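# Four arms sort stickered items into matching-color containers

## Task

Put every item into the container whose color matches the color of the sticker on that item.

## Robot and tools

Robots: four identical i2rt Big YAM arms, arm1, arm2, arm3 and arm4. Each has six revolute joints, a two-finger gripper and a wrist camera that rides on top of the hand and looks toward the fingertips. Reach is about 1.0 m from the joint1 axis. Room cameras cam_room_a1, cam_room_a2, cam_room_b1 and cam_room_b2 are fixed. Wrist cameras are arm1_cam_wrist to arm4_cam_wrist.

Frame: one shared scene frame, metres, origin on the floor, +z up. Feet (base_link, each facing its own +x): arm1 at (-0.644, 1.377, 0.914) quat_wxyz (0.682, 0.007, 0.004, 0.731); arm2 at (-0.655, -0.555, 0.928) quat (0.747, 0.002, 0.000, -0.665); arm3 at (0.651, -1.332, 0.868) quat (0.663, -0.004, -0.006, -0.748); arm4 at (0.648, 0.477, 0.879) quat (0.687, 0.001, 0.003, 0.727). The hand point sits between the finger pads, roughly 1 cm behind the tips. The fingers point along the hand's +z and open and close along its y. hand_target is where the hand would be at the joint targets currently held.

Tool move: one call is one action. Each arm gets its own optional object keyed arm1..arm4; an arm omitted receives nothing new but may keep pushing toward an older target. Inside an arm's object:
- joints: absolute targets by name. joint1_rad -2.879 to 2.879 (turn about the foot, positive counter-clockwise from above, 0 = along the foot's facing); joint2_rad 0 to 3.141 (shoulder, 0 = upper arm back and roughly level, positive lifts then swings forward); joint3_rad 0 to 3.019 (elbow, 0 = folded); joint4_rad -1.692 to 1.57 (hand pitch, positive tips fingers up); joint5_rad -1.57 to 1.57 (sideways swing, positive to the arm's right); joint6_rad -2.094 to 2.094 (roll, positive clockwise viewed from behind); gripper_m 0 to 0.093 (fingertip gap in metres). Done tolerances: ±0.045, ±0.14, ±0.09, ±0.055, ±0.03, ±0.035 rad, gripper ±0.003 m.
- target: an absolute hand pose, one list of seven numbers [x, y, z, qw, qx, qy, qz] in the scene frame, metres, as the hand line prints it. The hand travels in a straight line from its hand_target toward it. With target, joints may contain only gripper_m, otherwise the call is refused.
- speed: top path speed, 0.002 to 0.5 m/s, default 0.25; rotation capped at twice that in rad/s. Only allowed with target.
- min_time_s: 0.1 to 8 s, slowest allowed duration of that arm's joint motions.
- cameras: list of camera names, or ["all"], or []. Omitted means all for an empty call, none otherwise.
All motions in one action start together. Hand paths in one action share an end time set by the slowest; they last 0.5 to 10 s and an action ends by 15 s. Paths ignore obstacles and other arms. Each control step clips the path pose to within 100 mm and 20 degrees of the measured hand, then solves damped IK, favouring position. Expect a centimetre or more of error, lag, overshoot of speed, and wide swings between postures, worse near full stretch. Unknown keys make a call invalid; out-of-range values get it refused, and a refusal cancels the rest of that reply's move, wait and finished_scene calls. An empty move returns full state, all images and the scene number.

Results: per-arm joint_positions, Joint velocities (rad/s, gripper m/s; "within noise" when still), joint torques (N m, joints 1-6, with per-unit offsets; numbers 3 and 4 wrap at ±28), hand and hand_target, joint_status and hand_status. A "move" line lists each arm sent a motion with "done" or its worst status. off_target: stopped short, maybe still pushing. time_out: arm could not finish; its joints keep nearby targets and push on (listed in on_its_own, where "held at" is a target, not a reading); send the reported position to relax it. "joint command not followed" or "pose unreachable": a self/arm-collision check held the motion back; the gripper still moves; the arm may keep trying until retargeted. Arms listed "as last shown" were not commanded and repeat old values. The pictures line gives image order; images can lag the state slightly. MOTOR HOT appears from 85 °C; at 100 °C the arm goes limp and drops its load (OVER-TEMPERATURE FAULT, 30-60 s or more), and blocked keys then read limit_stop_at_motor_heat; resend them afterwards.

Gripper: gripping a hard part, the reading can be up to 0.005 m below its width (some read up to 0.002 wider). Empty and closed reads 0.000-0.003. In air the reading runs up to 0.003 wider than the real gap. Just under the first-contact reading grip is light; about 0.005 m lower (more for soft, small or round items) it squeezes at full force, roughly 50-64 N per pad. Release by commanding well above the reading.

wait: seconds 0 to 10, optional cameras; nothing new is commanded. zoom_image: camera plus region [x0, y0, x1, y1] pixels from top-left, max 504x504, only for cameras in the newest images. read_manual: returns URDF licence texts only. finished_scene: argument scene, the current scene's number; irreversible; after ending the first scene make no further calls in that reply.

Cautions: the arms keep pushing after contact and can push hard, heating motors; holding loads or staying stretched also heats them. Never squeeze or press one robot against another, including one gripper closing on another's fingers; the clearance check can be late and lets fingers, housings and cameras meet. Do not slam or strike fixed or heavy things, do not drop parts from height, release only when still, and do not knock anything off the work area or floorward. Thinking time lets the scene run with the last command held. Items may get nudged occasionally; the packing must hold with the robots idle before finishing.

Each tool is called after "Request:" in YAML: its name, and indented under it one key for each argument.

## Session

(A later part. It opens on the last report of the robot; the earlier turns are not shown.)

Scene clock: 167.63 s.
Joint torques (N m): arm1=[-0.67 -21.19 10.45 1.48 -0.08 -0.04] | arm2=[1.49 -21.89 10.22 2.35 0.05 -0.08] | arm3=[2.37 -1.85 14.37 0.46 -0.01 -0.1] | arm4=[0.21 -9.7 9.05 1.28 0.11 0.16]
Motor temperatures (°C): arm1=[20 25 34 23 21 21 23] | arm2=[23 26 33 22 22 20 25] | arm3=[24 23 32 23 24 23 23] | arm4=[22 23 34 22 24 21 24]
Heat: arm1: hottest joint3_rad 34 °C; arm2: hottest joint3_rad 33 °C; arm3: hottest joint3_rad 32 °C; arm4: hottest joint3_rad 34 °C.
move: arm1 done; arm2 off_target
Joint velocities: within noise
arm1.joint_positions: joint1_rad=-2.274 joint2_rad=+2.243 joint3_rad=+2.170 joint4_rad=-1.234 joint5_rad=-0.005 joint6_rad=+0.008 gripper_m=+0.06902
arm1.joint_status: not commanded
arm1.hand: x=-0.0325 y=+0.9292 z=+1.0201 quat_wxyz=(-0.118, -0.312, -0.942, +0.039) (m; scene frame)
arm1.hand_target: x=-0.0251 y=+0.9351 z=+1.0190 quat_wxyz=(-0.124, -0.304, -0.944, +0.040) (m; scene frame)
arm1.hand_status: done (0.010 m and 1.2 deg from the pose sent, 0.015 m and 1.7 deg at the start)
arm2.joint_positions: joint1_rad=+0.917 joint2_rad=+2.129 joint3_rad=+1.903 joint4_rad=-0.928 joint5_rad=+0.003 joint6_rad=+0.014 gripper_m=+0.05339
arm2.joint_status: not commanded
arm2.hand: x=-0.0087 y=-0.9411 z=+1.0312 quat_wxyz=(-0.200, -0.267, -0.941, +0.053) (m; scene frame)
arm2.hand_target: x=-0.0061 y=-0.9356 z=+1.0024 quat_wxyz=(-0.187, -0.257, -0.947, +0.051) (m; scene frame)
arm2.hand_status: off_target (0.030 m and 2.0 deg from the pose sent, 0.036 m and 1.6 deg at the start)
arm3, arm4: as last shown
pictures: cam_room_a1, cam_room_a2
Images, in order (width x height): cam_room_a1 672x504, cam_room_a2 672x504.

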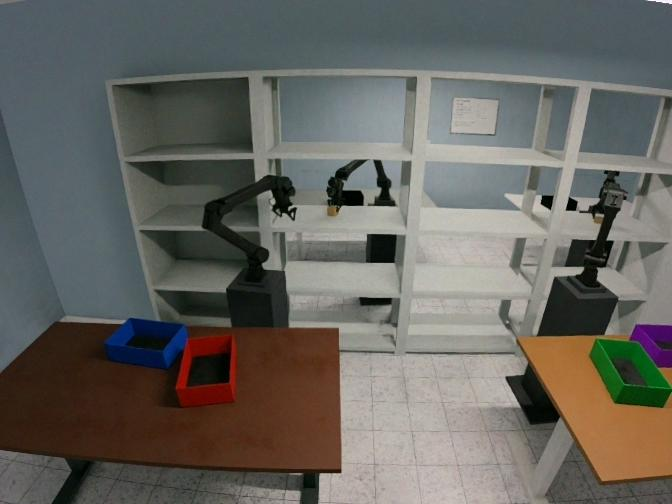

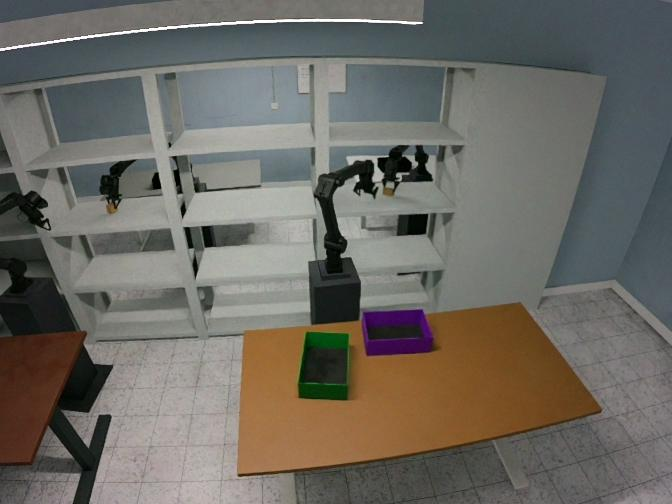

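Request:
move:
  arm1: {"target":[-0.025,0.935,1.010,0.1237,0.3044,0.9436,-0.0399],"speed":0.05}
  arm2: {"target":[-0.005,-0.936,0.995,0.1873,0.2569,0.9468,-0.0508],"speed":0.05}

Request:
move:
  arm1: {"target":[-0.025,0.935,1.019,0.1237,0.3044,0.9436,-0.0399],"speed":0.08}
  arm2: {"target":[-0.005,-0.936,1.013,0.1992,0.2563,0.9443,-0.0541],"speed":0.08}

Request:
move:
  arm1: {"joints":{"gripper_m":0.091}}
  arm2: {"joints":{"gripper_m":0.076}}
  cameras: ["arm1_cam_wrist","arm2_cam_wrist"]

Request:
move:
  arm1: {"target":[-0.045,0.949,1.105,0.1237,0.3044,0.9436,-0.0399],"speed":0.12,"joints":{"gripper_m":0.093}}
  arm2: {"target":[-0.03,-0.921,1.09,0.1992,0.2563,0.9443,-0.0541],"speed":0.12,"joints":{"gripper_m":0.09}}
  cameras: ["arm1_cam_wrist","arm2_cam_wrist"]

Request:
move:
  arm1: {"target":[-0.28,1.09,1.11,0.1237,0.3044,0.9436,-0.0399],"speed":0.25}
  arm2: {"target":[-0.27,-0.795,1.11,0.1992,0.2563,0.9443,-0.0541],"speed":0.25}
  cameras: ["cam_room_a1","cam_room_a2"]

Scene clock: 178.00 s.
Joint torques (N m): arm1=[-1.08 -20.01 9.44 1.61 -0.04 0] | arm2=[1.49 -21.6 9.94 2.4 0.04 -0.07] | arm3=[2.26 -1.96 14.39 0.49 -0.02 -0.11] | arm4=[0.44 -9.76 9.06 1.46 0.11 0.16]
Motor temperatures (°C): arm1=[20 25 34 23 21 21 23] | arm2=[23 26 33 22 22 20 25] | arm3=[24 23 32 23 24 23 23] | arm4=[22 23 34 22 24 21 24]
Heat: arm1: hottest joint3_rad 34 °C; arm2: hottest joint3_rad 33 °C; arm3: hottest joint3_rad 32 °C; arm4: hottest joint3_rad 34 °C.
move: arm1 off_target; arm2 off_target
Joint velocities: within noise
arm1.joint_positions: joint1_rad=-2.274 joint2_rad=+2.241 joint3_rad=+2.162 joint4_rad=-1.218 joint5_rad=-0.005 joint6_rad=+0.008 gripper_m=+0.06902
arm1.joint_status: not commanded
arm1.hand: x=-0.0311 y=+0.9282 z=+1.0190 quat_wxyz=(-0.123, -0.312, -0.941, +0.041) (m; scene frame)
arm1.hand_target: x=-0.0252 y=+0.9351 z=+1.0100 quat_wxyz=(-0.124, -0.304, -0.944, +0.040) (m; scene frame)
arm1.hand_status: off_target (0.013 m and 0.9 deg from the pose sent, 0.014 m and 1.2 deg at the start)
arm2.joint_positions: joint1_rad=+0.917 joint2_rad=+2.131 joint3_rad=+1.897 joint4_rad=-0.913 joint5_rad=+0.003 joint6_rad=+0.014 gripper_m=+0.05339
arm2.joint_status: not commanded
arm2.hand: x=-0.0075 y=-0.9417 z=+1.0288 quat_wxyz=(-0.203, -0.266, -0.941, +0.054) (m; scene frame)
arm2.hand_target: x=-0.0063 y=-0.9355 z=+0.9956 quat_wxyz=(-0.187, -0.257, -0.947, +0.051) (m; scene frame)
arm2.hand_status: off_target (0.034 m and 2.3 deg from the pose sent, 0.037 m and 2.0 deg at the start)
arm3, arm4: as last shown
pictures: none

Scene clock: 178.97 s.
Joint torques (N m): arm1=[-1.14 -20.31 11.15 0.75 -0.06 0] | arm2=[1.44 -23.71 9.87 2.44 0.07 -0.08] | arm3=[2.37 -1.96 14.39 0.43 -0.02 -0.11] | arm4=[0.38 -10.05 9.09 1.42 0.11 0.16]
Motor temperatures (°C): arm1=[20 25 34 23 21 21 23] | arm2=[23 26 33 22 22 20 25] | arm3=[24 23 32 23 24 23 23] | arm4=[22 23 34 22 24 21 24]
Heat: arm1: hottest joint3_rad 34 °C; arm2: hottest joint3_rad 33 °C; arm3: hottest joint3_rad 32 °C; arm4: hottest joint3_rad 34 °C.
move: arm1 done; arm2 off_target
Joint velocities: within noise
arm1.joint_positions: joint1_rad=-2.274 joint2_rad=+2.241 joint3_rad=+2.162 joint4_rad=-1.218 joint5_rad=-0.005 joint6_rad=+0.008 gripper_m=+0.06902
arm1.joint_status: not commanded
arm1.hand: x=-0.0311 y=+0.9282 z=+1.0193 quat_wxyz=(-0.123, -0.312, -0.941, +0.041) (m; scene frame)
arm1.hand_target: x=-0.0251 y=+0.9350 z=+1.0191 quat_wxyz=(-0.124, -0.304, -0.944, +0.040) (m; scene frame)
arm1.hand_status: done (0.009 m and 0.9 deg from the pose sent, 0.009 m and 0.9 deg at the start)
arm2.joint_positions: joint1_rad=+0.917 joint2_rad=+2.131 joint3_rad=+1.895 joint4_rad=-0.911 joint5_rad=+0.003 joint6_rad=+0.014 gripper_m=+0.05339
arm2.joint_status: not commanded
arm2.hand: x=-0.0078 y=-0.9416 z=+1.0280 quat_wxyz=(-0.203, -0.267, -0.941, +0.054) (m; scene frame)
arm2.hand_target: x=-0.0055 y=-0.9359 z=+1.0130 quat_wxyz=(-0.199, -0.257, -0.944, +0.054) (m; scene frame)
arm2.hand_status: off_target (0.016 m and 1.3 deg from the pose sent, 0.017 m and 1.3 deg at the start)
arm3: as last shown
arm4.joint_positions: joint1_rad=+0.917 joint2_rad=+1.220 joint3_rad=+1.120 joint4_rad=-0.997 joint5_rad=-0.001 joint6_rad=-0.012 gripper_m=+0.09398
arm4.joint_status: not commanded
arm4.hand: x=+0.2781 y=+0.7308 z=+1.1306 quat_wxyz=(-0.068, +0.930, -0.281, -0.226) (m; scene frame)
arm4.hand_target: x=+0.2763 y=+0.7361 z=+1.1297 quat_wxyz=(-0.069, +0.926, -0.289, -0.231) (m; scene frame)
arm4.hand_status: not commanded
pictures: none

Scene clock: 179.47 s.
Joint torques (N m): arm1=[-0.67 -20.13 11.4 0.88 -0.04 0] | arm2=[1.55 -23.94 9.85 2.35 0.06 -0.07] | arm3=[2.26 -1.85 14.41 0.46 -0.02 -0.11] | arm4=[0.44 -9.76 9.11 1.31 0.1 0.15]
Motor temperatures (°C): arm1=[20 25 34 23 21 21 23] | arm2=[23 27 33 22 22 20 25] | arm3=[24 23 33 23 24 23 23] | arm4=[22 23 34 22 24 21 24]
Heat: arm1: hottest joint3_rad 34 °C; arm2: hottest joint3_rad 33 °C; arm3: hottest joint3_rad 33 °C; arm4: hottest joint3_rad 34 °C.
move: arm1 done; arm2 done
Joint velocities: within noise
arm1.joint_positions: joint1_rad=-2.274 joint2_rad=+2.241 joint3_rad=+2.160 joint4_rad=-1.218 joint5_rad=-0.005 joint6_rad=+0.008 gripper_m=+0.09096
arm1.joint_status: all done
arm1.hand: x=-0.0315 y=+0.9285 z=+1.0181 quat_wxyz=(-0.122, -0.312, -0.941, +0.041) (m; scene frame)
arm1.hand_target: x=-0.0251 y=+0.9350 z=+1.0189 quat_wxyz=(-0.124, -0.304, -0.944, +0.040) (m; scene frame)
arm1.hand_status: not commanded
arm2.joint_positions: joint1_rad=+0.917 joint2_rad=+2.131 joint3_rad=+1.895 joint4_rad=-0.909 joint5_rad=+0.003 joint6_rad=+0.014 gripper_m=+0.07592
arm2.joint_status: all done
arm2.hand: x=-0.0073 y=-0.9419 z=+1.0283 quat_wxyz=(-0.204, -0.266, -0.940, +0.054) (m; scene frame)
arm2.hand_target: x=-0.0054 y=-0.9359 z=+1.0130 quat_wxyz=(-0.199, -0.256, -0.944, +0.054) (m; scene frame)
arm2.hand_status: not commanded
arm3, arm4: as last shown
pictures: arm1_cam_wrist, arm2_cam_wrist
Images, in order (width x height): arm1_cam_wrist 672x504, arm2_cam_wrist 672x504.

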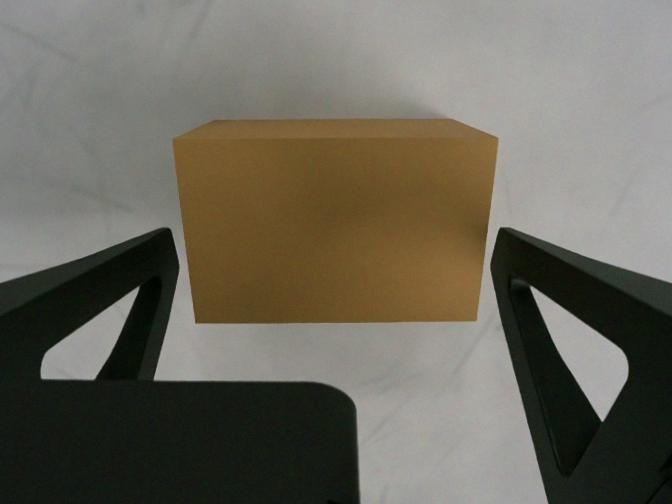

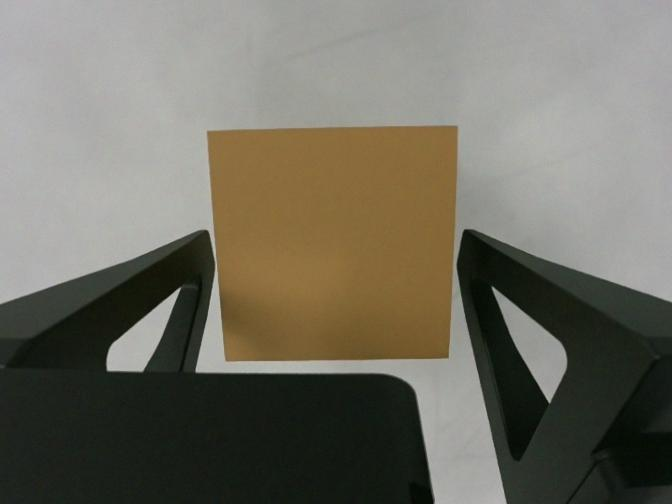

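Scene clock: 180.87 s.
Joint torques (N m): arm1=[-1.73 -21.54 15.35 0.27 -0.07 -0.05] | arm2=[1.44 -23.53 10.71 1.07 0.09 -0.06] | arm3=[2.2 -1.96 14.37 0.47 -0.02 -0.11] | arm4=[0.44 -9.52 9.01 1.35 0.13 0.15]
Motor temperatures (°C): arm1=[20 26 34 23 21 21 23] | arm2=[23 27 33 22 22 20 25] | arm3=[24 23 33 23 24 23 23] | arm4=[22 23 34 22 24 21 24]
Heat: arm1: hottest joint3_rad 34 °C; arm2: hottest joint3_rad 33 °C; arm3: hottest joint3_rad 33 °C; arm4: hottest joint3_rad 34 °C.
move: arm1 off_target; arm2 done
Joint velocities: within noise
arm1.joint_positions: joint1_rad=-2.274 joint2_rad=+2.156 joint3_rad=+2.160 joint4_rad=-1.358 joint5_rad=-0.005 joint6_rad=+0.008 gripper_m=+0.09293
arm1.joint_status: all done
arm1.hand: x=-0.0586 y=+0.9488 z=+1.0714 quat_wxyz=(-0.096, -0.313, -0.944, +0.032) (m; scene frame)
arm1.hand_target: x=-0.0464 y=+0.9499 z=+1.1050 quat_wxyz=(-0.124, -0.304, -0.944, +0.040) (m; scene frame)
arm1.hand_status: off_target (0.036 m and 3.5 deg from the pose sent, 0.090 m and 1.0 deg at the start)
arm2.joint_positions: joint1_rad=+0.917 joint2_rad=+2.016 joint3_rad=+1.880 joint4_rad=-0.999 joint5_rad=+0.003 joint6_rad=+0.014 gripper_m=+0.08990
arm2.joint_status: all done
arm2.hand: x=-0.0289 y=-0.9293 z=+1.0945 quat_wxyz=(-0.209, -0.266, -0.939, +0.055) (m; scene frame)
arm2.hand_target: x=-0.0300 y=-0.9212 z=+1.0902 quat_wxyz=(-0.199, -0.256, -0.944, +0.054) (m; scene frame)
arm2.hand_status: done (0.010 m and 1.7 deg from the pose sent, 0.069 m and 1.4 deg at the start)
arm3.joint_positions: joint1_rad=-2.002 joint2_rad=+0.739 joint3_rad=+0.902 joint4_rad=-1.312 joint5_rad=+0.001 joint6_rad=+0.006 gripper_m=+0.09399
arm3.joint_status: not commanded
arm3.hand: x=+0.4246 y=-1.1879 z=+1.1367 quat_wxyz=(+0.051, -0.941, +0.271, +0.199) (m; scene frame)
arm3.hand_target: x=+0.4155 y=-1.1871 z=+1.1626 quat_wxyz=(+0.055, -0.939, +0.260, +0.221) (m; scene frame)
arm3.hand_status: not commanded
arm4: as last shown
pictures: arm1_cam_wrist, arm2_cam_wrist
Images, in order (width x height): arm1_cam_wrist 672x504, arm2_cam_wrist 672x504.

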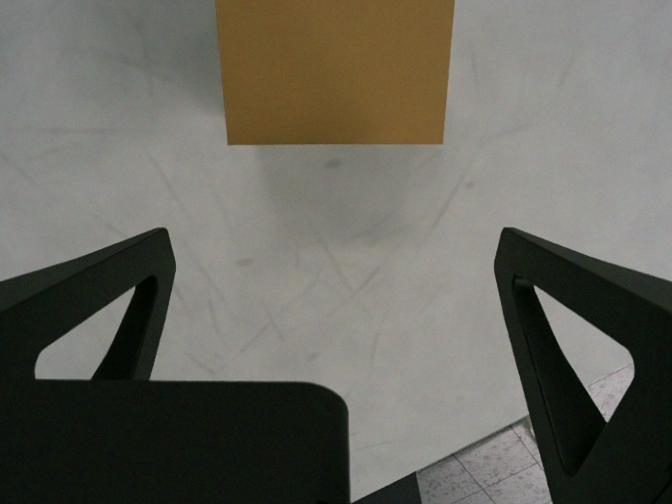

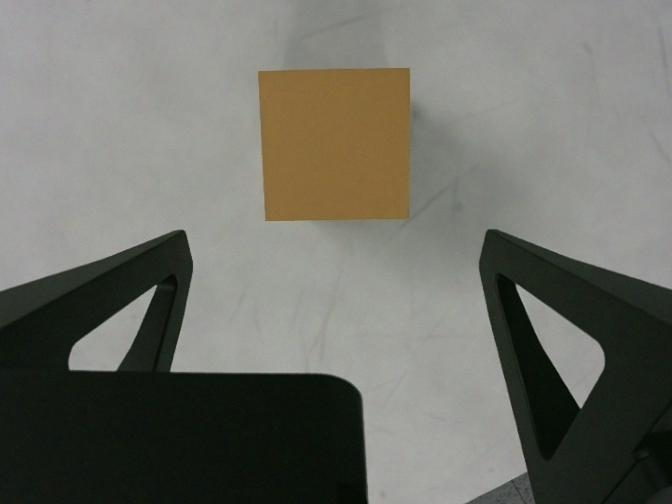

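Scene clock: 182.53 s.
Joint torques (N m): arm1=[-2.61 -8.7 11.11 1.18 -0.07 -0.05] | arm2=[0.03 -11.28 10.19 1.74 -0.19 -0.07] | arm3=[2.32 -1.85 14.42 0.5 -0.01 -0.11] | arm4=[0.15 -9.52 9.11 1.32 0.13 0.18]
Motor temperatures (°C): arm1=[20 26 34 23 21 21 23] | arm2=[23 27 33 22 22 20 24] | arm3=[24 23 33 23 24 23 23] | arm4=[22 23 34 22 24 21 24]
Heat: arm1: hottest joint3_rad 34 °C; arm2: hottest joint3_rad 33 °C; arm3: hottest joint3_rad 33 °C; arm4: hottest joint3_rad 34 °C.
move: arm1 done; arm2 done
Joint velocities: within noise
arm1.joint_positions: joint1_rad=-2.309 joint2_rad=+1.387 joint3_rad=+1.185 joint4_rad=-1.115 joint5_rad=-0.020 joint6_rad=-0.043 gripper_m=+0.09293
arm1.joint_status: not commanded
arm1.hand: x=-0.2813 y=+1.0961 z=+1.1062 quat_wxyz=(-0.114, -0.305, -0.945, +0.036) (m; scene frame)
arm1.hand_target: x=-0.2801 y=+1.0900 z=+1.1101 quat_wxyz=(-0.124, -0.304, -0.944, +0.040) (m; scene frame)
arm1.hand_status: done (0.007 m and 1.2 deg from the pose sent, 0.265 m and 3.5 deg at the start)
arm2.joint_positions: joint1_rad=+0.906 joint2_rad=+1.296 joint3_rad=+1.033 joint4_rad=-0.881 joint5_rad=-0.004 joint6_rad=-0.011 gripper_m=+0.08990
arm2.joint_status: not commanded
arm2.hand: x=-0.2662 y=-0.7933 z=+1.1162 quat_wxyz=(-0.204, -0.259, -0.942, +0.055) (m; scene frame)
arm2.hand_target: x=-0.2700 y=-0.7949 z=+1.1101 quat_wxyz=(-0.199, -0.256, -0.944, +0.054) (m; scene frame)
arm2.hand_status: done (0.007 m and 0.7 deg from the pose sent, 0.276 m and 1.7 deg at the start)
arm3, arm4: as last shown
pictures: cam_room_a1, cam_room_a2
Images, in order (width x height): cam_room_a1 672x504, cam_room_a2 672x504.

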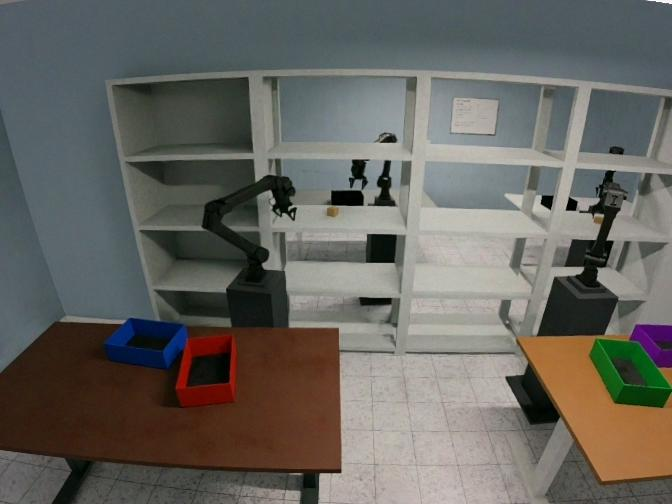

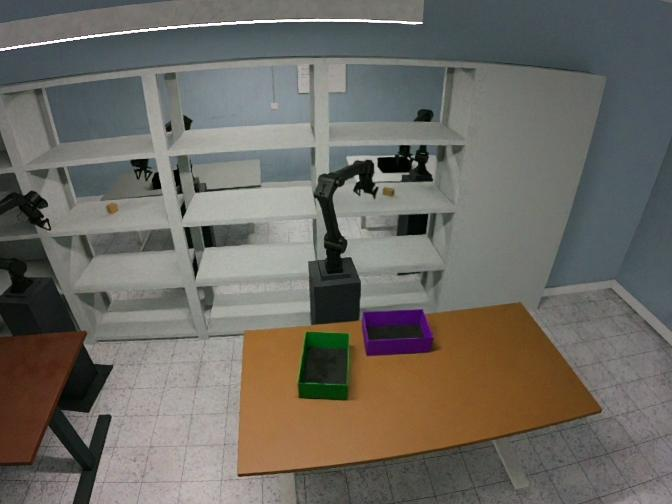

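Request:
move:
  arm3: {"target":[0.003,-0.968,1.11,0.0579,-0.9420,0.2413,0.2259],"speed":0.17}
  arm4: {"target":[-0.01,0.938,1.10,0.0735,-0.9228,0.3066,0.2213],"speed":0.17}
  cameras: ["arm3_cam_wrist","arm4_cam_wrist"]

Scene clock: 191.60 s.
Joint torques (N m): arm1=[-2.96 -9 11.3 1.11 -0.04 -0.05] | arm2=[0.03 -11.05 10.24 1.74 -0.2 -0.08] | arm3=[2.67 -22.83 14.31 0.49 0.1 -0.12] | arm4=[0.79 -24.88 12.83 0.36 0.19 0.16]
Motor temperatures (°C): arm1=[20 26 34 23 21 21 22] | arm2=[23 26 33 22 22 20 24] | arm3=[24 23 33 23 24 23 23] | arm4=[22 23 34 22 24 21 24]
Heat: arm1: hottest joint3_rad 34 °C; arm2: hottest joint3_rad 33 °C; arm3: hottest joint3_rad 33 °C; arm4: hottest joint3_rad 34 °C.
move: arm3 off_target; arm4 off_target
Joint velocities: within noise
arm1, arm2: as last shown
arm1.hand: x=-0.2813 y=+1.0961 z=+1.1062 quat_wxyz=(-0.114, -0.304, -0.945, +0.036) (m; scene frame)
arm3.joint_positions: joint1_rad=-1.970 joint2_rad=+1.998 joint3_rad=+2.015 joint4_rad=-1.145 joint5_rad=+0.006 joint6_rad=+0.000 gripper_m=+0.09399
arm3.joint_status: not commanded
arm3.hand: x=+0.0191 y=-0.9650 z=+1.0909 quat_wxyz=(+0.053, -0.943, +0.253, +0.209) (m; scene frame)
arm3.hand_target: x=+0.0040 y=-0.9687 z=+1.1102 quat_wxyz=(+0.058, -0.942, +0.241, +0.227) (m; scene frame)
arm3.hand_status: off_target (0.025 m and 2.4 deg from the pose sent, 0.476 m and 4.7 deg at the start)
arm4.joint_positions: joint1_rad=+0.917 joint2_rad=+2.222 joint3_rad=+2.349 joint4_rad=-1.241 joint5_rad=+0.018 joint6_rad=+0.017 gripper_m=+0.09398
arm4.joint_status: not commanded
arm4.hand: x=-0.0052 y=+0.9274 z=+1.0969 quat_wxyz=(-0.071, +0.927, -0.297, -0.216) (m; scene frame)
arm4.hand_target: x=-0.0093 y=+0.9376 z=+1.0999 quat_wxyz=(-0.074, +0.923, -0.307, -0.222) (m; scene frame)
arm4.hand_status: off_target (0.012 m and 1.4 deg from the pose sent, 0.356 m and 3.2 deg at the start)
pictures: arm3_cam_wrist, arm4_cam_wrist
Images, in order (width x height): arm3_cam_wrist 672x504, arm4_cam_wrist 672x504.

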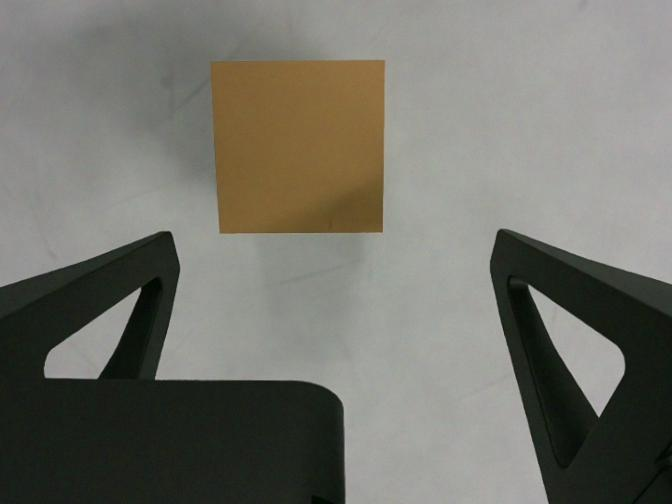

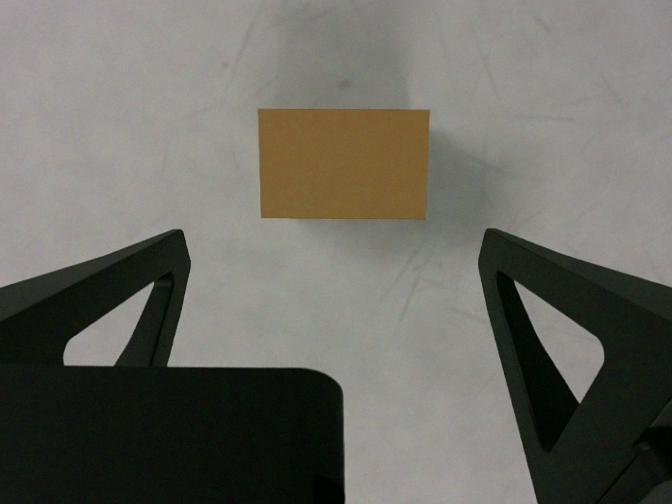

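Request:
move:
  arm3: {"target":[-0.019,-0.970,1.050,0.0579,-0.9420,0.2413,0.2259],"speed":0.1}
  arm4: {"target":[-0.021,0.950,1.022,0.0735,-0.9228,0.3066,0.2213],"speed":0.1}
  cameras: ["arm3_cam_wrist","arm4_cam_wrist"]

Scene clock: 201.47 s.
Joint torques (N m): arm1=[-2.08 -8.76 11.21 1.35 -0.08 -0.06] | arm2=[0.03 -11.22 10.24 1.76 -0.19 -0.08] | arm3=[2.43 -23.36 10 1.54 0.12 0.01] | arm4=[0.56 -25.88 9.65 1.29 0.14 0.11]
Motor temperatures (°C): arm1=[20 25 33 23 21 21 22] | arm2=[23 26 33 22 22 20 24] | arm3=[24 24 35 23 24 23 23] | arm4=[22 23 35 22 24 21 24]
Heat: arm1: hottest joint3_rad 33 °C; arm2: hottest joint3_rad 33 °C; arm3: hottest joint3_rad 35 °C; arm4: hottest joint3_rad 35 °C.
move: arm3 off_target; arm4 off_target
Joint velocities: within noise
arm1, arm2: as last shown
arm3.joint_positions: joint1_rad=-1.952 joint2_rad=+2.058 joint3_rad=+2.015 joint4_rad=-1.053 joint5_rad=+0.014 joint6_rad=+0.000 gripper_m=+0.09399
arm3.joint_status: not commanded
arm3.hand: x=-0.0090 y=-0.9635 z=+1.0579 quat_wxyz=(+0.059, -0.942, +0.245, +0.224) (m; scene frame)
arm3.hand_target: x=-0.0187 y=-0.9703 z=+1.0502 quat_wxyz=(+0.058, -0.942, +0.241, +0.226) (m; scene frame)
arm3.hand_status: off_target (0.014 m and 0.5 deg from the pose sent, 0.056 m and 2.4 deg at the start)
arm4.joint_positions: joint1_rad=+0.912 joint2_rad=+2.274 joint3_rad=+2.278 joint4_rad=-1.105 joint5_rad=+0.018 joint6_rad=+0.017 gripper_m=+0.09398
arm4.joint_status: not commanded
arm4.hand: x=-0.0193 y=+0.9411 z=+1.0369 quat_wxyz=(-0.073, +0.925, -0.299, -0.222) (m; scene frame)
arm4.hand_target: x=-0.0205 y=+0.9497 z=+1.0219 quat_wxyz=(-0.073, +0.923, -0.307, -0.221) (m; scene frame)
arm4.hand_status: off_target (0.017 m and 0.9 deg from the pose sent, 0.080 m and 1.4 deg at the start)
pictures: arm3_cam_wrist, arm4_cam_wrist
Images, in order (width x height): arm3_cam_wrist 672x504, arm4_cam_wrist 672x504.

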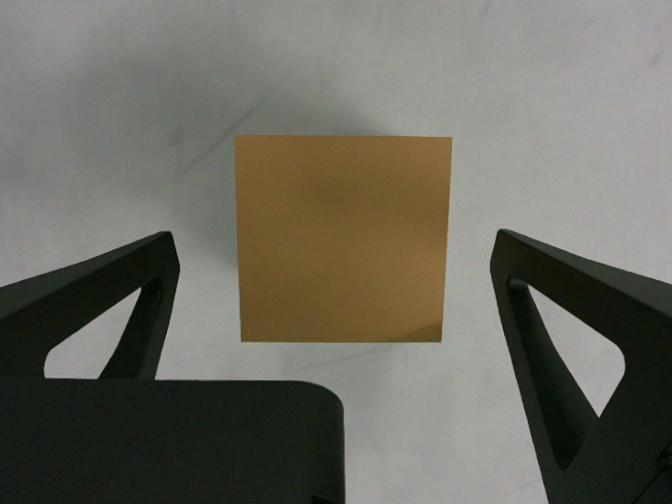

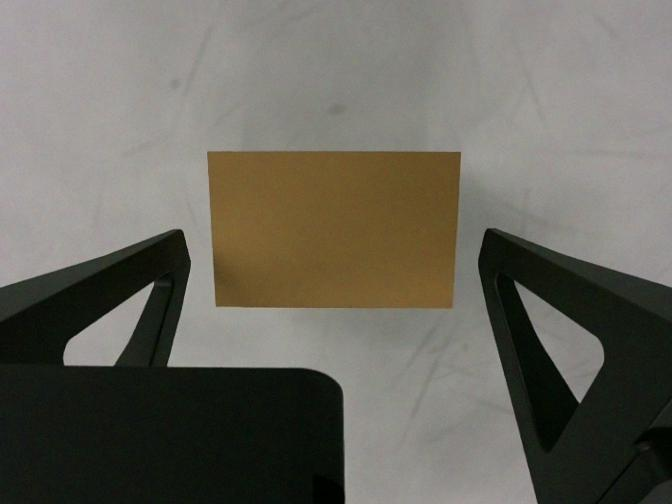

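Request:
move:
  arm3: {"target":[-0.019,-0.970,1.026,0.0579,-0.9420,0.2413,0.2259],"speed":0.08}
  arm4: {"target":[-0.021,0.950,1.000,0.0735,-0.9228,0.3066,0.2213],"speed":0.08}
  cameras: ["arm3_cam_wrist","arm4_cam_wrist"]

Request:
move:
  arm3: {"joints":{"gripper_m":0.036}}
  arm4: {"joints":{"gripper_m":0.046}}
  cameras: ["arm3_cam_wrist","arm4_cam_wrist"]

Scene clock: 206.80 s.
Joint torques (N m): arm1=[-3.08 -8.76 11.32 1.24 -0.05 -0.09] | arm2=[0.09 -11.16 10.22 1.7 -0.19 -0.08] | arm3=[2.37 -23.06 9.06 1.54 0.12 0.01] | arm4=[0.32 -25.52 9.17 1.28 0.13 0.15]
Motor temperatures (°C): arm1=[20 25 33 23 21 21 22] | arm2=[23 26 33 22 22 20 24] | arm3=[24 24 35 23 24 23 23] | arm4=[22 23 36 22 24 21 24]
Heat: arm1: hottest joint3_rad 33 °C; arm2: hottest joint3_rad 33 °C; arm3: hottest joint3_rad 35 °C; arm4: hottest joint3_rad 36 °C.
move: arm3 off_target; arm4 off_target
Joint velocities: within noise
arm1, arm2: as last shown
arm3.joint_positions: joint1_rad=-1.952 joint2_rad=+2.061 joint3_rad=+1.973 joint4_rad=-0.993 joint5_rad=+0.014 joint6_rad=+0.000 gripper_m=+0.09399
arm3.joint_status: not commanded
arm3.hand: x=-0.0116 y=-0.9622 z=+1.0416 quat_wxyz=(+0.060, -0.940, +0.244, +0.231) (m; scene frame)
arm3.hand_target: x=-0.0186 y=-0.9702 z=+1.0262 quat_wxyz=(+0.058, -0.942, +0.241, +0.226) (m; scene frame)
arm3.hand_status: off_target (0.019 m and 0.7 deg from the pose sent, 0.034 m and 0.5 deg at the start)
arm4.joint_positions: joint1_rad=+0.912 joint2_rad=+2.274 joint3_rad=+2.233 joint4_rad=-1.050 joint5_rad=+0.018 joint6_rad=+0.017 gripper_m=+0.09398
arm4.joint_status: not commanded
arm4.hand: x=-0.0208 y=+0.9420 z=+1.0206 quat_wxyz=(-0.075, +0.924, -0.299, -0.227) (m; scene frame)
arm4.hand_target: x=-0.0203 y=+0.9495 z=+0.9999 quat_wxyz=(-0.073, +0.923, -0.307, -0.221) (m; scene frame)
arm4.hand_status: off_target (0.022 m and 1.1 deg from the pose sent, 0.038 m and 0.9 deg at the start)
pictures: arm3_cam_wrist, arm4_cam_wrist
Images, in order (width x height): arm3_cam_wrist 672x504, arm4_cam_wrist 672x504.

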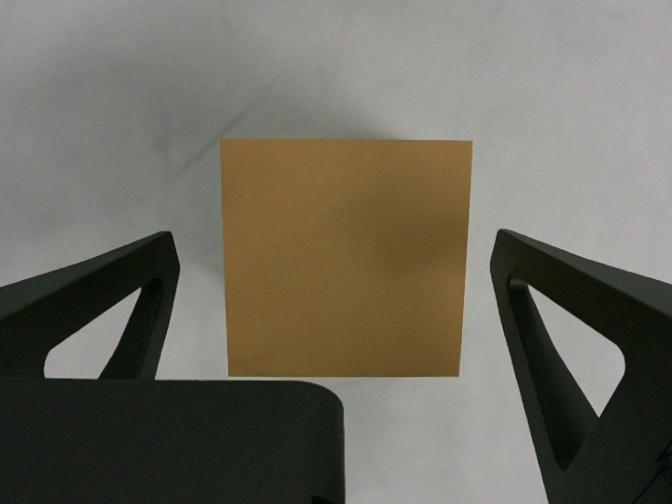

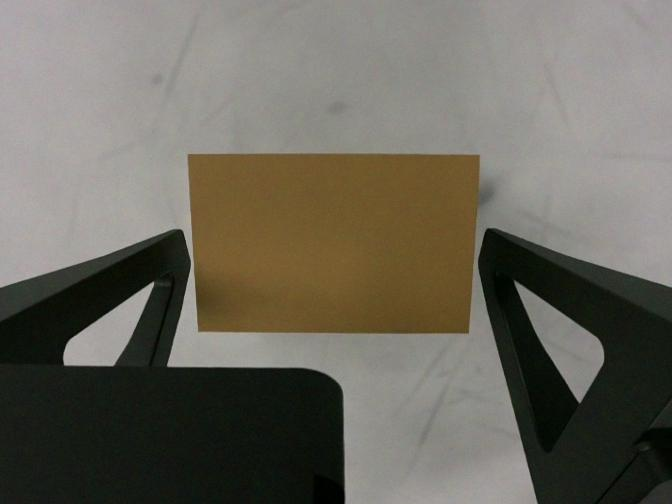

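Scene clock: 207.43 s.
Joint torques (N m): arm1=[-2.78 -7.82 11.26 1.47 -0.02 -0.05] | arm2=[0.03 -11.28 10.25 1.74 -0.2 -0.07] | arm3=[2.37 -23 9.06 1.55 0.09 0.01] | arm4=[0.32 -25.82 9.18 1.36 0.13 0.14]
Motor temperatures (°C): arm1=[20 25 33 23 21 21 22] | arm2=[23 26 33 22 22 20 24] | arm3=[24 24 35 23 24 23 23] | arm4=[22 23 36 22 24 21 24]
Heat: arm1: hottest joint3_rad 33 °C; arm2: hottest joint3_rad 33 °C; arm3: hottest joint3_rad 35 °C; arm4: hottest joint3_rad 36 °C.
move: arm3 off_target; arm4 off_target
Joint velocities: within noise
arm1, arm2: as last shown
arm3.joint_positions: joint1_rad=-1.952 joint2_rad=+2.061 joint3_rad=+1.973 joint4_rad=-0.993 joint5_rad=+0.015 joint6_rad=+0.001 gripper_m=+0.05287
arm3.joint_status: gripper_m off_target (ended at +0.05290, target +0.03600)
arm3.hand: x=-0.0116 y=-0.9621 z=+1.0417 quat_wxyz=(+0.061, -0.940, +0.245, +0.231) (m; scene frame)
arm3.hand_target: x=-0.0186 y=-0.9702 z=+1.0262 quat_wxyz=(+0.058, -0.942, +0.241, +0.226) (m; scene frame)
arm3.hand_status: not commanded
arm4.joint_positions: joint1_rad=+0.912 joint2_rad=+2.274 joint3_rad=+2.233 joint4_rad=-1.050 joint5_rad=+0.018 joint6_rad=+0.017 gripper_m=+0.06946
arm4.joint_status: gripper_m off_target (ended at +0.06949, target +0.04600)
arm4.hand: x=-0.0208 y=+0.9420 z=+1.0206 quat_wxyz=(-0.075, +0.924, -0.299, -0.227) (m; scene frame)
arm4.hand_target: x=-0.0203 y=+0.9495 z=+0.9999 quat_wxyz=(-0.073, +0.923, -0.307, -0.221) (m; scene frame)
arm4.hand_status: not commanded
pictures: arm3_cam_wrist, arm4_cam_wrist
Images, in order (width x height): arm3_cam_wrist 672x504, arm4_cam_wrist 672x504.

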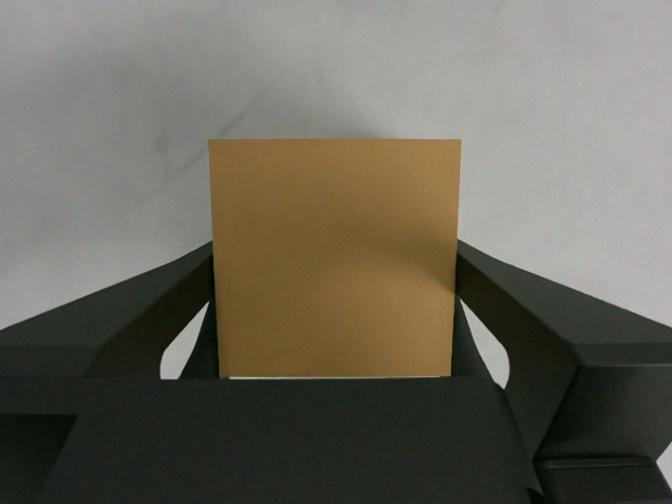

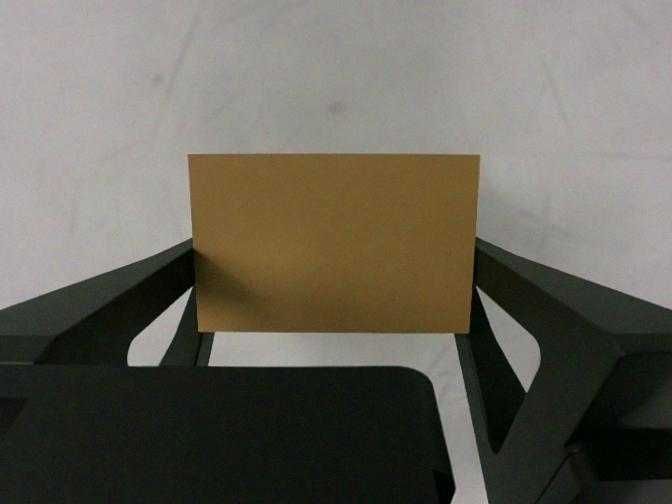

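Request:
move:
  arm3: {"target":[0.01,-0.97,1.125,0.0579,-0.9420,0.2413,0.2259],"speed":0.15}
  arm4: {"target":[0.0,0.940,1.125,0.0735,-0.9228,0.3066,0.2213],"speed":0.15}

Request:
move:
  arm3: {"target":[0.37,-1.152,1.13,0.0579,-0.9420,0.2413,0.2259],"speed":0.25}
  arm4: {"target":[0.31,0.727,1.12,0.0735,-0.9228,0.3066,0.2213],"speed":0.25}
  cameras: ["arm3_cam_wrist","arm4_cam_wrist"]

Request:
move:
  arm3: {"joints":{"joint1_rad":-1.961,"joint2_rad":0.744,"joint3_rad":0.98,"joint4_rad":-1.32,"joint5_rad":0,"joint6_rad":0},"min_time_s":1.2}
  arm4: {"joints":{"joint1_rad":-1.161,"joint2_rad":1.262,"joint3_rad":1.36,"joint4_rad":-1.39,"joint5_rad":0,"joint6_rad":0},"min_time_s":3.5}

Request:
move:
  arm3: {"joints":{"joint1_rad":0.946,"joint2_rad":1.262,"joint3_rad":1.36,"joint4_rad":-1.39,"joint5_rad":0,"joint6_rad":0},"min_time_s":3.5}
  cameras: ["arm3_cam_wrist","arm4_cam_wrist"]

Scene clock: 231.03 s.
Joint torques (N m): arm1=[-2.84 -8.7 11.25 1.31 -0.06 -0.08] | arm2=[0.15 -11.22 10.28 1.72 -0.2 -0.09] | arm3=[1.2 -24.88 14.17 0.53 -0.08 -0.12] | arm4=[0.15 -28.04 12.45 0.28 0.07 0.09]
Motor temperatures (°C): arm1=[20 25 33 23 21 21 22] | arm2=[23 26 33 22 22 20 23] | arm3=[24 26 33 23 24 23 24] | arm4=[22 24 37 22 24 21 25]
Heat: arm1: hottest joint3_rad 33 °C; arm2: hottest joint3_rad 33 °C; arm3: hottest joint3_rad 33 °C; arm4: hottest joint3_rad 37 °C.
move: arm3 off_target; arm4 off_target
Joint velocities: within noise
arm1, arm2: as last shown
arm3.joint_positions: joint1_rad=-1.952 joint2_rad=+1.999 joint3_rad=+2.023 joint4_rad=-1.175 joint5_rad=+0.011 joint6_rad=-0.003 gripper_m=+0.05300
arm3.joint_status: not commanded
arm3.hand: x=+0.0173 y=-0.9781 z=+1.0910 quat_wxyz=(+0.051, -0.948, +0.244, +0.198) (m; scene frame)
arm3.hand_target: x=+0.0114 y=-0.9708 z=+1.1251 quat_wxyz=(+0.058, -0.942, +0.241, +0.226) (m; scene frame)
arm3.hand_status: off_target (0.036 m and 3.4 deg from the pose sent, 0.087 m and 0.8 deg at the start)
arm4.joint_positions: joint1_rad=+0.908 joint2_rad=+2.245 joint3_rad=+2.396 joint4_rad=-1.299 joint5_rad=+0.018 joint6_rad=+0.017 gripper_m=+0.06946
arm4.joint_status: not commanded
arm4.hand: x=+0.0013 y=+0.9314 z=+1.0957 quat_wxyz=(-0.067, +0.930, -0.302, -0.200) (m; scene frame)
arm4.hand_target: x=+0.0010 y=+0.9393 z=+1.1249 quat_wxyz=(-0.074, +0.923, -0.307, -0.222) (m; scene frame)
arm4.hand_status: off_target (0.031 m and 2.8 deg from the pose sent, 0.106 m and 1.1 deg at the start)
pictures: none

Scene clock: 233.30 s.
Joint torques (N m): arm1=[-2.61 -8.7 11.32 1.37 -0.04 -0.07] | arm2=[0.03 -11.16 10.24 1.73 -0.2 -0.08] | arm3=[0.26 -4.19 9.51 0.72 -0.11 -0.12] | arm4=[0.62 -9.05 9.42 0.54 -0.04 -0.03]
Motor temperatures (°C): arm1=[20 25 33 23 21 21 22] | arm2=[23 26 33 22 22 20 23] | arm3=[24 26 33 23 24 23 24] | arm4=[22 24 37 22 24 21 26]
Heat: arm1: hottest joint3_rad 33 °C; arm2: hottest joint3_rad 33 °C; arm3: hottest joint3_rad 33 °C; arm4: hottest joint3_rad 37 °C.
move: arm3 done; arm4 done
Joint velocities: within noise
arm1, arm2: as last shown
arm3.joint_positions: joint1_rad=-2.005 joint2_rad=+0.882 joint3_rad=+0.937 joint4_rad=-1.136 joint5_rad=-0.019 joint6_rad=-0.058 gripper_m=+0.05300
arm3.joint_status: not commanded
arm3.hand: x=+0.3674 y=-1.1555 z=+1.1331 quat_wxyz=(+0.058, -0.941, +0.238, +0.232) (m; scene frame)
arm3.hand_target: x=+0.3700 y=-1.1522 z=+1.1300 quat_wxyz=(+0.058, -0.942, +0.241, +0.226) (m; scene frame)
arm3.hand_status: done (0.005 m and 0.8 deg from the pose sent, 0.395 m and 3.4 deg at the start)
arm4.joint_positions: joint1_rad=+0.895 joint2_rad=+1.149 joint3_rad=+1.033 joint4_rad=-0.984 joint5_rad=+0.015 joint6_rad=+0.017 gripper_m=+0.06946
arm4.joint_status: not commanded
arm4.hand: x=+0.3083 y=+0.7249 z=+1.1187 quat_wxyz=(-0.074, +0.922, -0.307, -0.223) (m; scene frame)
arm4.hand_target: x=+0.3100 y=+0.7270 z=+1.1200 quat_wxyz=(-0.073, +0.923, -0.307, -0.221) (m; scene frame)
arm4.hand_status: done (0.003 m and 0.2 deg from the pose sent, 0.371 m and 2.8 deg at the start)
pictures: arm3_cam_wrist, arm4_cam_wrist
Images, in order (width x height): arm3_cam_wrist 672x504, arm4_cam_wrist 672x504.

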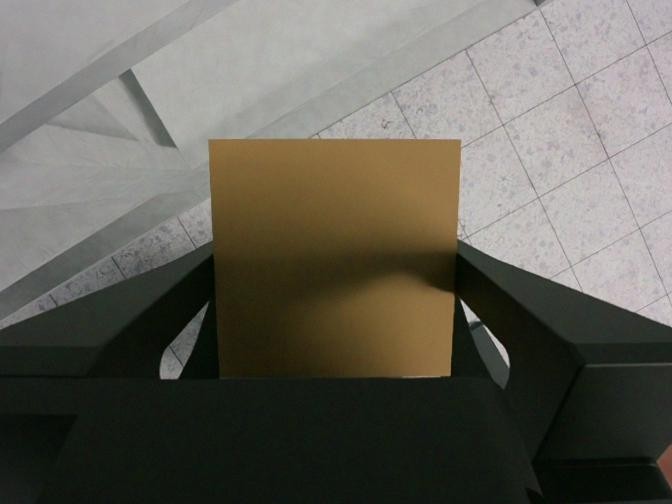

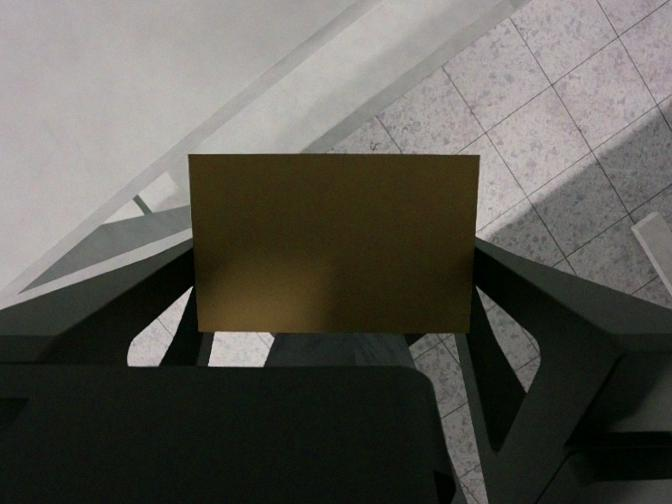

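Scene clock: 237.17 s.
Joint torques (N m): arm1=[-2.73 -8.59 11.18 1.29 -0.08 -0.03] | arm2=[0.09 -11.16 10.25 1.76 -0.2 -0.08] | arm3=[2.26 -3.19 13.08 0.61 0.11 0.02] | arm4=[1.49 -8.94 12.74 0.03 -0.04 -0.07]
Motor temperatures (°C): arm1=[20 25 33 23 21 21 22] | arm2=[23 25 33 22 22 20 23] | arm3=[24 26 33 23 24 23 24] | arm4=[22 25 38 22 24 21 26]
Heat: arm1: hottest joint3_rad 33 °C; arm2: hottest joint3_rad 33 °C; arm3: hottest joint3_rad 33 °C; arm4: hottest joint3_rad 38 °C.
move: arm3 done; arm4 done
Joint velocities: within noise
arm1, arm2: as last shown
arm3.joint_positions: joint1_rad=-1.976 joint2_rad=+0.750 joint3_rad=+0.937 joint4_rad=-1.314 joint5_rad=-0.003 joint6_rad=-0.008 gripper_m=+0.05300
arm3.joint_status: all done
arm3.hand: x=+0.4146 y=-1.1906 z=+1.1509 quat_wxyz=(+0.051, -0.943, +0.251, +0.211) (m; scene frame)
arm3.hand_target: x=+0.4097 y=-1.1917 z=+1.1725 quat_wxyz=(+0.055, -0.939, +0.247, +0.231) (m; scene frame)
arm3.hand_status: not commanded
arm4.joint_positions: joint1_rad=-1.168 joint2_rad=+1.244 joint3_rad=+1.304 joint4_rad=-1.379 joint5_rad=+0.003 joint6_rad=+0.013 gripper_m=+0.06947
arm4.joint_status: all done
arm4.hand: x=+1.0150 y=+0.6582 z=+1.1704 quat_wxyz=(-0.120, +0.219, -0.968, -0.027) (m; scene frame)
arm4.hand_target: x=+1.0245 y=+0.6668 z=+1.1876 quat_wxyz=(-0.133, +0.229, -0.964, -0.031) (m; scene frame)
arm4.hand_status: not commanded
pictures: none

Scene clock: 241.00 s.
Joint torques (N m): arm1=[-2.96 -9 11.12 1.33 -0.04 -0.06] | arm2=[0.09 -11.28 10.25 1.74 -0.2 -0.08] | arm3=[1.32 -9.35 14.37 0.18 0.06 0.01] | arm4=[1.08 -8.82 12.78 -0.01 -0.02 -0.07]
Motor temperatures (°C): arm1=[20 25 33 23 21 21 22] | arm2=[23 25 33 22 22 20 23] | arm3=[24 25 34 23 24 23 24] | arm4=[22 25 38 22 24 21 26]
Heat: arm1: hottest joint3_rad 33 °C; arm2: hottest joint3_rad 33 °C; arm3: hottest joint3_rad 34 °C; arm4: hottest joint3_rad 38 °C.
move: arm3 done
Joint velocities: within noise
arm1.joint_positions: joint1_rad=-2.309 joint2_rad=+1.387 joint3_rad=+1.185 joint4_rad=-1.115 joint5_rad=-0.020 joint6_rad=-0.043 gripper_m=+0.09293
arm1.joint_status: not commanded
arm1.hand: x=-0.2813 y=+1.0961 z=+1.1062 quat_wxyz=(-0.114, -0.304, -0.945, +0.036) (m; scene frame)
arm1.hand_target: x=-0.2801 y=+1.0900 z=+1.1101 quat_wxyz=(-0.124, -0.304, -0.944, +0.040) (m; scene frame)
arm1.hand_status: not commanded
arm2.joint_positions: joint1_rad=+0.906 joint2_rad=+1.296 joint3_rad=+1.033 joint4_rad=-0.881 joint5_rad=-0.004 joint6_rad=-0.011 gripper_m=+0.08990
arm2.joint_status: not commanded
arm2.hand: x=-0.2662 y=-0.7933 z=+1.1162 quat_wxyz=(-0.204, -0.259, -0.942, +0.055) (m; scene frame)
arm2.hand_target: x=-0.2700 y=-0.7949 z=+1.1101 quat_wxyz=(-0.199, -0.256, -0.944, +0.054) (m; scene frame)
arm2.hand_status: not commanded
arm3.joint_positions: joint1_rad=+0.945 joint2_rad=+1.255 joint3_rad=+1.299 joint4_rad=-1.383 joint5_rad=-0.001 joint6_rad=-0.006 gripper_m=+0.05301
arm3.joint_status: all done
arm3.hand: x=+0.9494 y=-1.6047 z=+1.1588 quat_wxyz=(-0.111, -0.359, -0.926, +0.048) (m; scene frame)
arm3.hand_target: x=+0.9588 y=-1.6125 z=+1.1827 quat_wxyz=(-0.133, -0.360, -0.922, +0.057) (m; scene frame)
arm3.hand_status: not commanded
arm4: as last shown
pictures: arm3_cam_wrist, arm4_cam_wrist
Images, in order (width x height): arm3_cam_wrist 672x504, arm4_cam_wrist 672x504.

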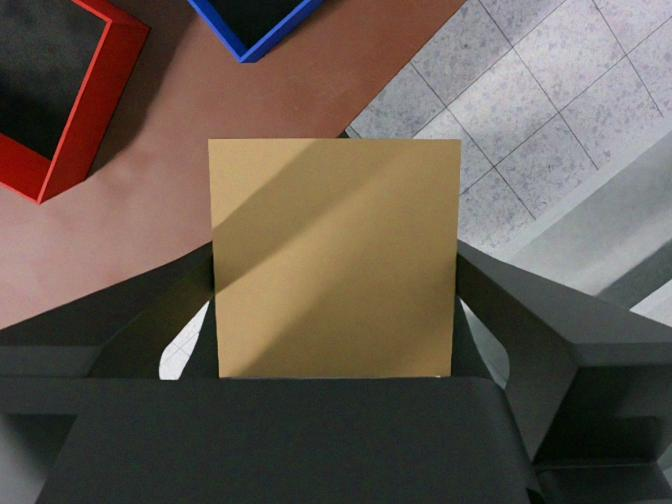

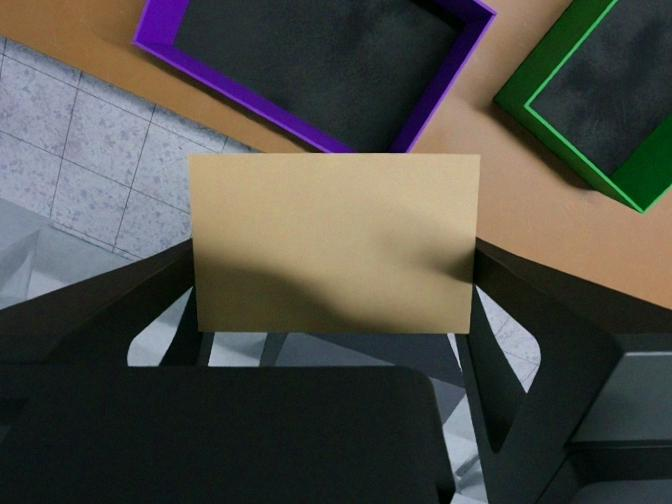

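Request:
move:
  arm3: {"target":[1.145,-1.75,0.92,0.2357,0.1929,0.9514,-0.0478],"speed":0.18}
  arm4: {"target":[1.11,0.715,0.92,0.2404,-0.0243,0.9704,0.0060],"speed":0.18}
  cameras: ["arm3_cam_wrist","arm4_cam_wrist"]

Scene clock: 257.60 s.
Joint torques (N m): arm1=[-2.32 -9 11.26 1.31 -0.1 -0.06] | arm2=[0.09 -11.16 10.28 1.7 -0.2 -0.08] | arm3=[1.03 -20.01 12.29 1.46 -0.22 -0.13] | arm4=[1.73 -14.27 7.46 1.33 0.4 0.18]
Motor temperatures (°C): arm1=[20 25 33 23 21 21 22] | arm2=[23 25 33 22 22 20 23] | arm3=[24 25 33 23 24 23 24] | arm4=[22 24 40 22 24 21 26]
Heat: arm1: hottest joint3_rad 33 °C; arm2: hottest joint3_rad 33 °C; arm3: hottest joint3_rad 33 °C; arm4: hottest joint3_rad 40 °C.
move: arm3 off_target; arm4 done
Joint velocities: within noise
arm1, arm2: as last shown
arm3.joint_positions: joint1_rad=+0.945 joint2_rad=+1.907 joint3_rad=+1.314 joint4_rad=-0.592 joint5_rad=-0.165 joint6_rad=-0.298 gripper_m=+0.05301
arm3.joint_status: not commanded
arm3.hand: x=+1.1250 y=-1.7319 z=+0.8980 quat_wxyz=(-0.208, -0.201, -0.957, +0.032) (m; scene frame)
arm3.hand_target: x=+1.1435 y=-1.7489 z=+0.9209 quat_wxyz=(-0.236, -0.193, -0.951, +0.048) (m; scene frame)
arm3.hand_status: off_target (0.035 m and 3.9 deg from the pose sent, 0.341 m and 24.0 deg at the start)
arm4.joint_positions: joint1_rad=-1.083 joint2_rad=+1.633 joint3_rad=+0.961 joint4_rad=-0.473 joint5_rad=+0.221 joint6_rad=+0.437 gripper_m=+0.06947
arm4.joint_status: not commanded
arm4.hand: x=+1.1069 y=+0.7097 z=+0.9207 quat_wxyz=(-0.234, +0.029, -0.972, -0.002) (m; scene frame)
arm4.hand_target: x=+1.1100 y=+0.7149 z=+0.9201 quat_wxyz=(-0.240, +0.024, -0.970, -0.006) (m; scene frame)
arm4.hand_status: done (0.006 m and 1.0 deg from the pose sent, 0.274 m and 26.4 deg at the start)
pictures: arm3_cam_wrist, arm4_cam_wrist
Images, in order (width x height): arm3_cam_wrist 672x504, arm4_cam_wrist 672x504.

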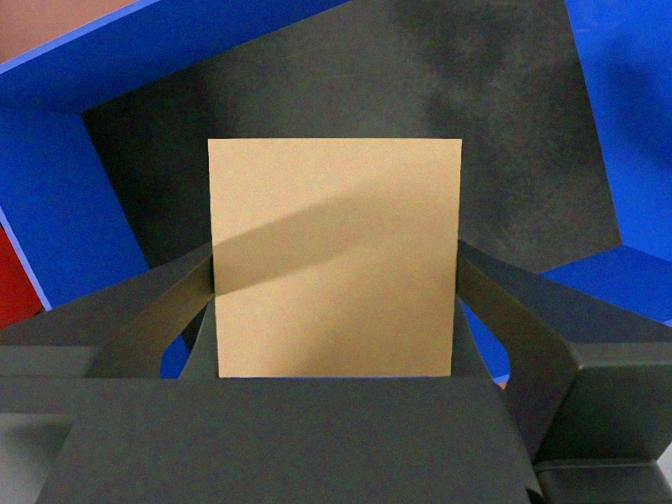

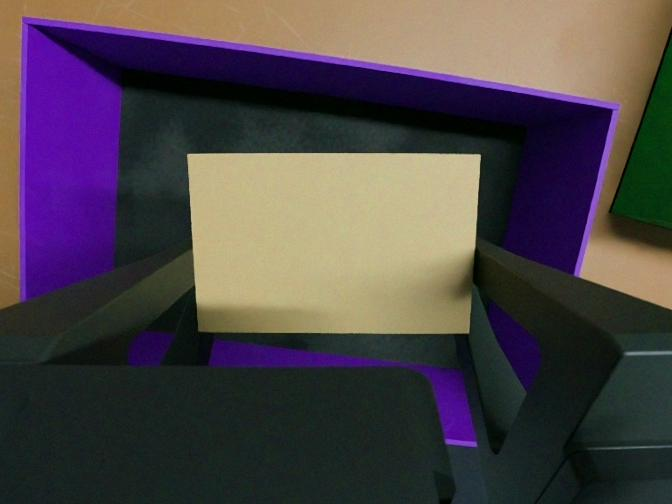

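Request:
move:
  arm3: {"target":[1.128,-1.742,0.80,0.2357,0.1929,0.9514,-0.0478],"speed":0.12}
  arm4: {"target":[1.104,0.718,0.775,0.2404,-0.0243,0.9704,0.0060],"speed":0.12}
  cameras: ["arm3_cam_wrist","arm4_cam_wrist"]

Scene clock: 273.07 s.
Joint torques (N m): arm1=[-2.78 -9.23 11.08 1.16 -0.04 -0.05] | arm2=[0.15 -11.22 10.22 1.73 -0.2 -0.09] | arm3=[0.44 -20.07 6.64 1.58 -0.22 -0.11] | arm4=[1.44 -15.91 4.63 1.14 0.39 0.17]
Motor temperatures (°C): arm1=[20 25 33 23 21 21 22] | arm2=[23 25 33 22 22 20 23] | arm3=[24 26 34 23 24 23 24] | arm4=[22 24 38 22 24 21 26]
Heat: arm1: hottest joint3_rad 33 °C; arm2: hottest joint3_rad 33 °C; arm3: hottest joint3_rad 34 °C; arm4: hottest joint3_rad 38 °C.
move: arm3 done; arm4 done
Joint velocities: within noise
arm1, arm2: as last shown
arm3.joint_positions: joint1_rad=+0.945 joint2_rad=+2.066 joint3_rad=+1.243 joint4_rad=-0.306 joint5_rad=-0.168 joint6_rad=-0.306 gripper_m=+0.05301
arm3.joint_status: not commanded
arm3.hand: x=+1.1303 y=-1.7370 z=+0.8030 quat_wxyz=(-0.232, -0.193, -0.952, +0.045) (m; scene frame)
arm3.hand_target: x=+1.1279 y=-1.7420 z=+0.8000 quat_wxyz=(-0.236, -0.193, -0.951, +0.048) (m; scene frame)
arm3.hand_status: done (0.006 m and 0.5 deg from the pose sent, 0.099 m and 3.9 deg at the start)
arm4.joint_positions: joint1_rad=-1.071 joint2_rad=+1.949 joint3_rad=+0.890 joint4_rad=-0.081 joint5_rad=+0.227 joint6_rad=+0.449 gripper_m=+0.06947
arm4.joint_status: not commanded
arm4.hand: x=+1.1042 y=+0.7144 z=+0.7789 quat_wxyz=(-0.237, +0.028, -0.971, -0.004) (m; scene frame)
arm4.hand_target: x=+1.1040 y=+0.7180 z=+0.7751 quat_wxyz=(-0.240, +0.024, -0.970, -0.006) (m; scene frame)
arm4.hand_status: done (0.005 m and 0.7 deg from the pose sent, 0.146 m and 1.0 deg at the start)
pictures: arm3_cam_wrist, arm4_cam_wrist
Images, in order (width x height): arm3_cam_wrist 672x504, arm4_cam_wrist 672x504.

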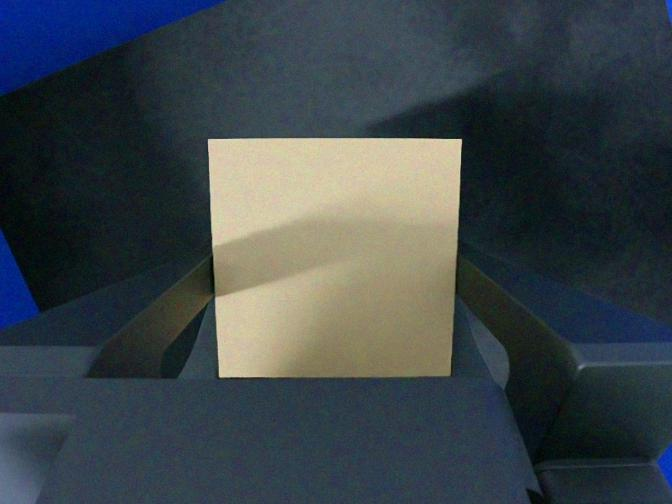

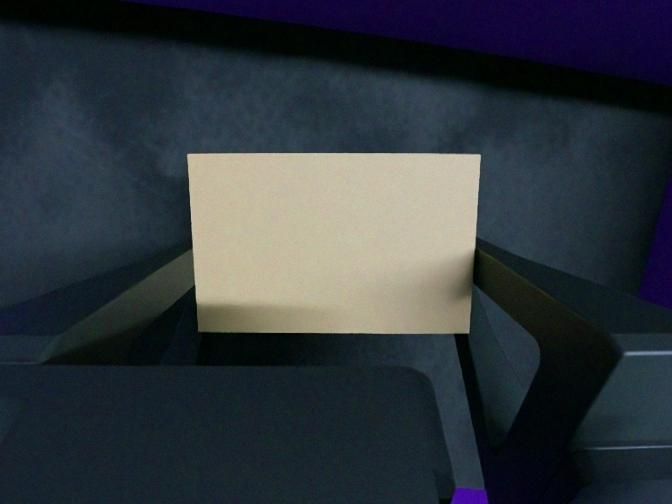

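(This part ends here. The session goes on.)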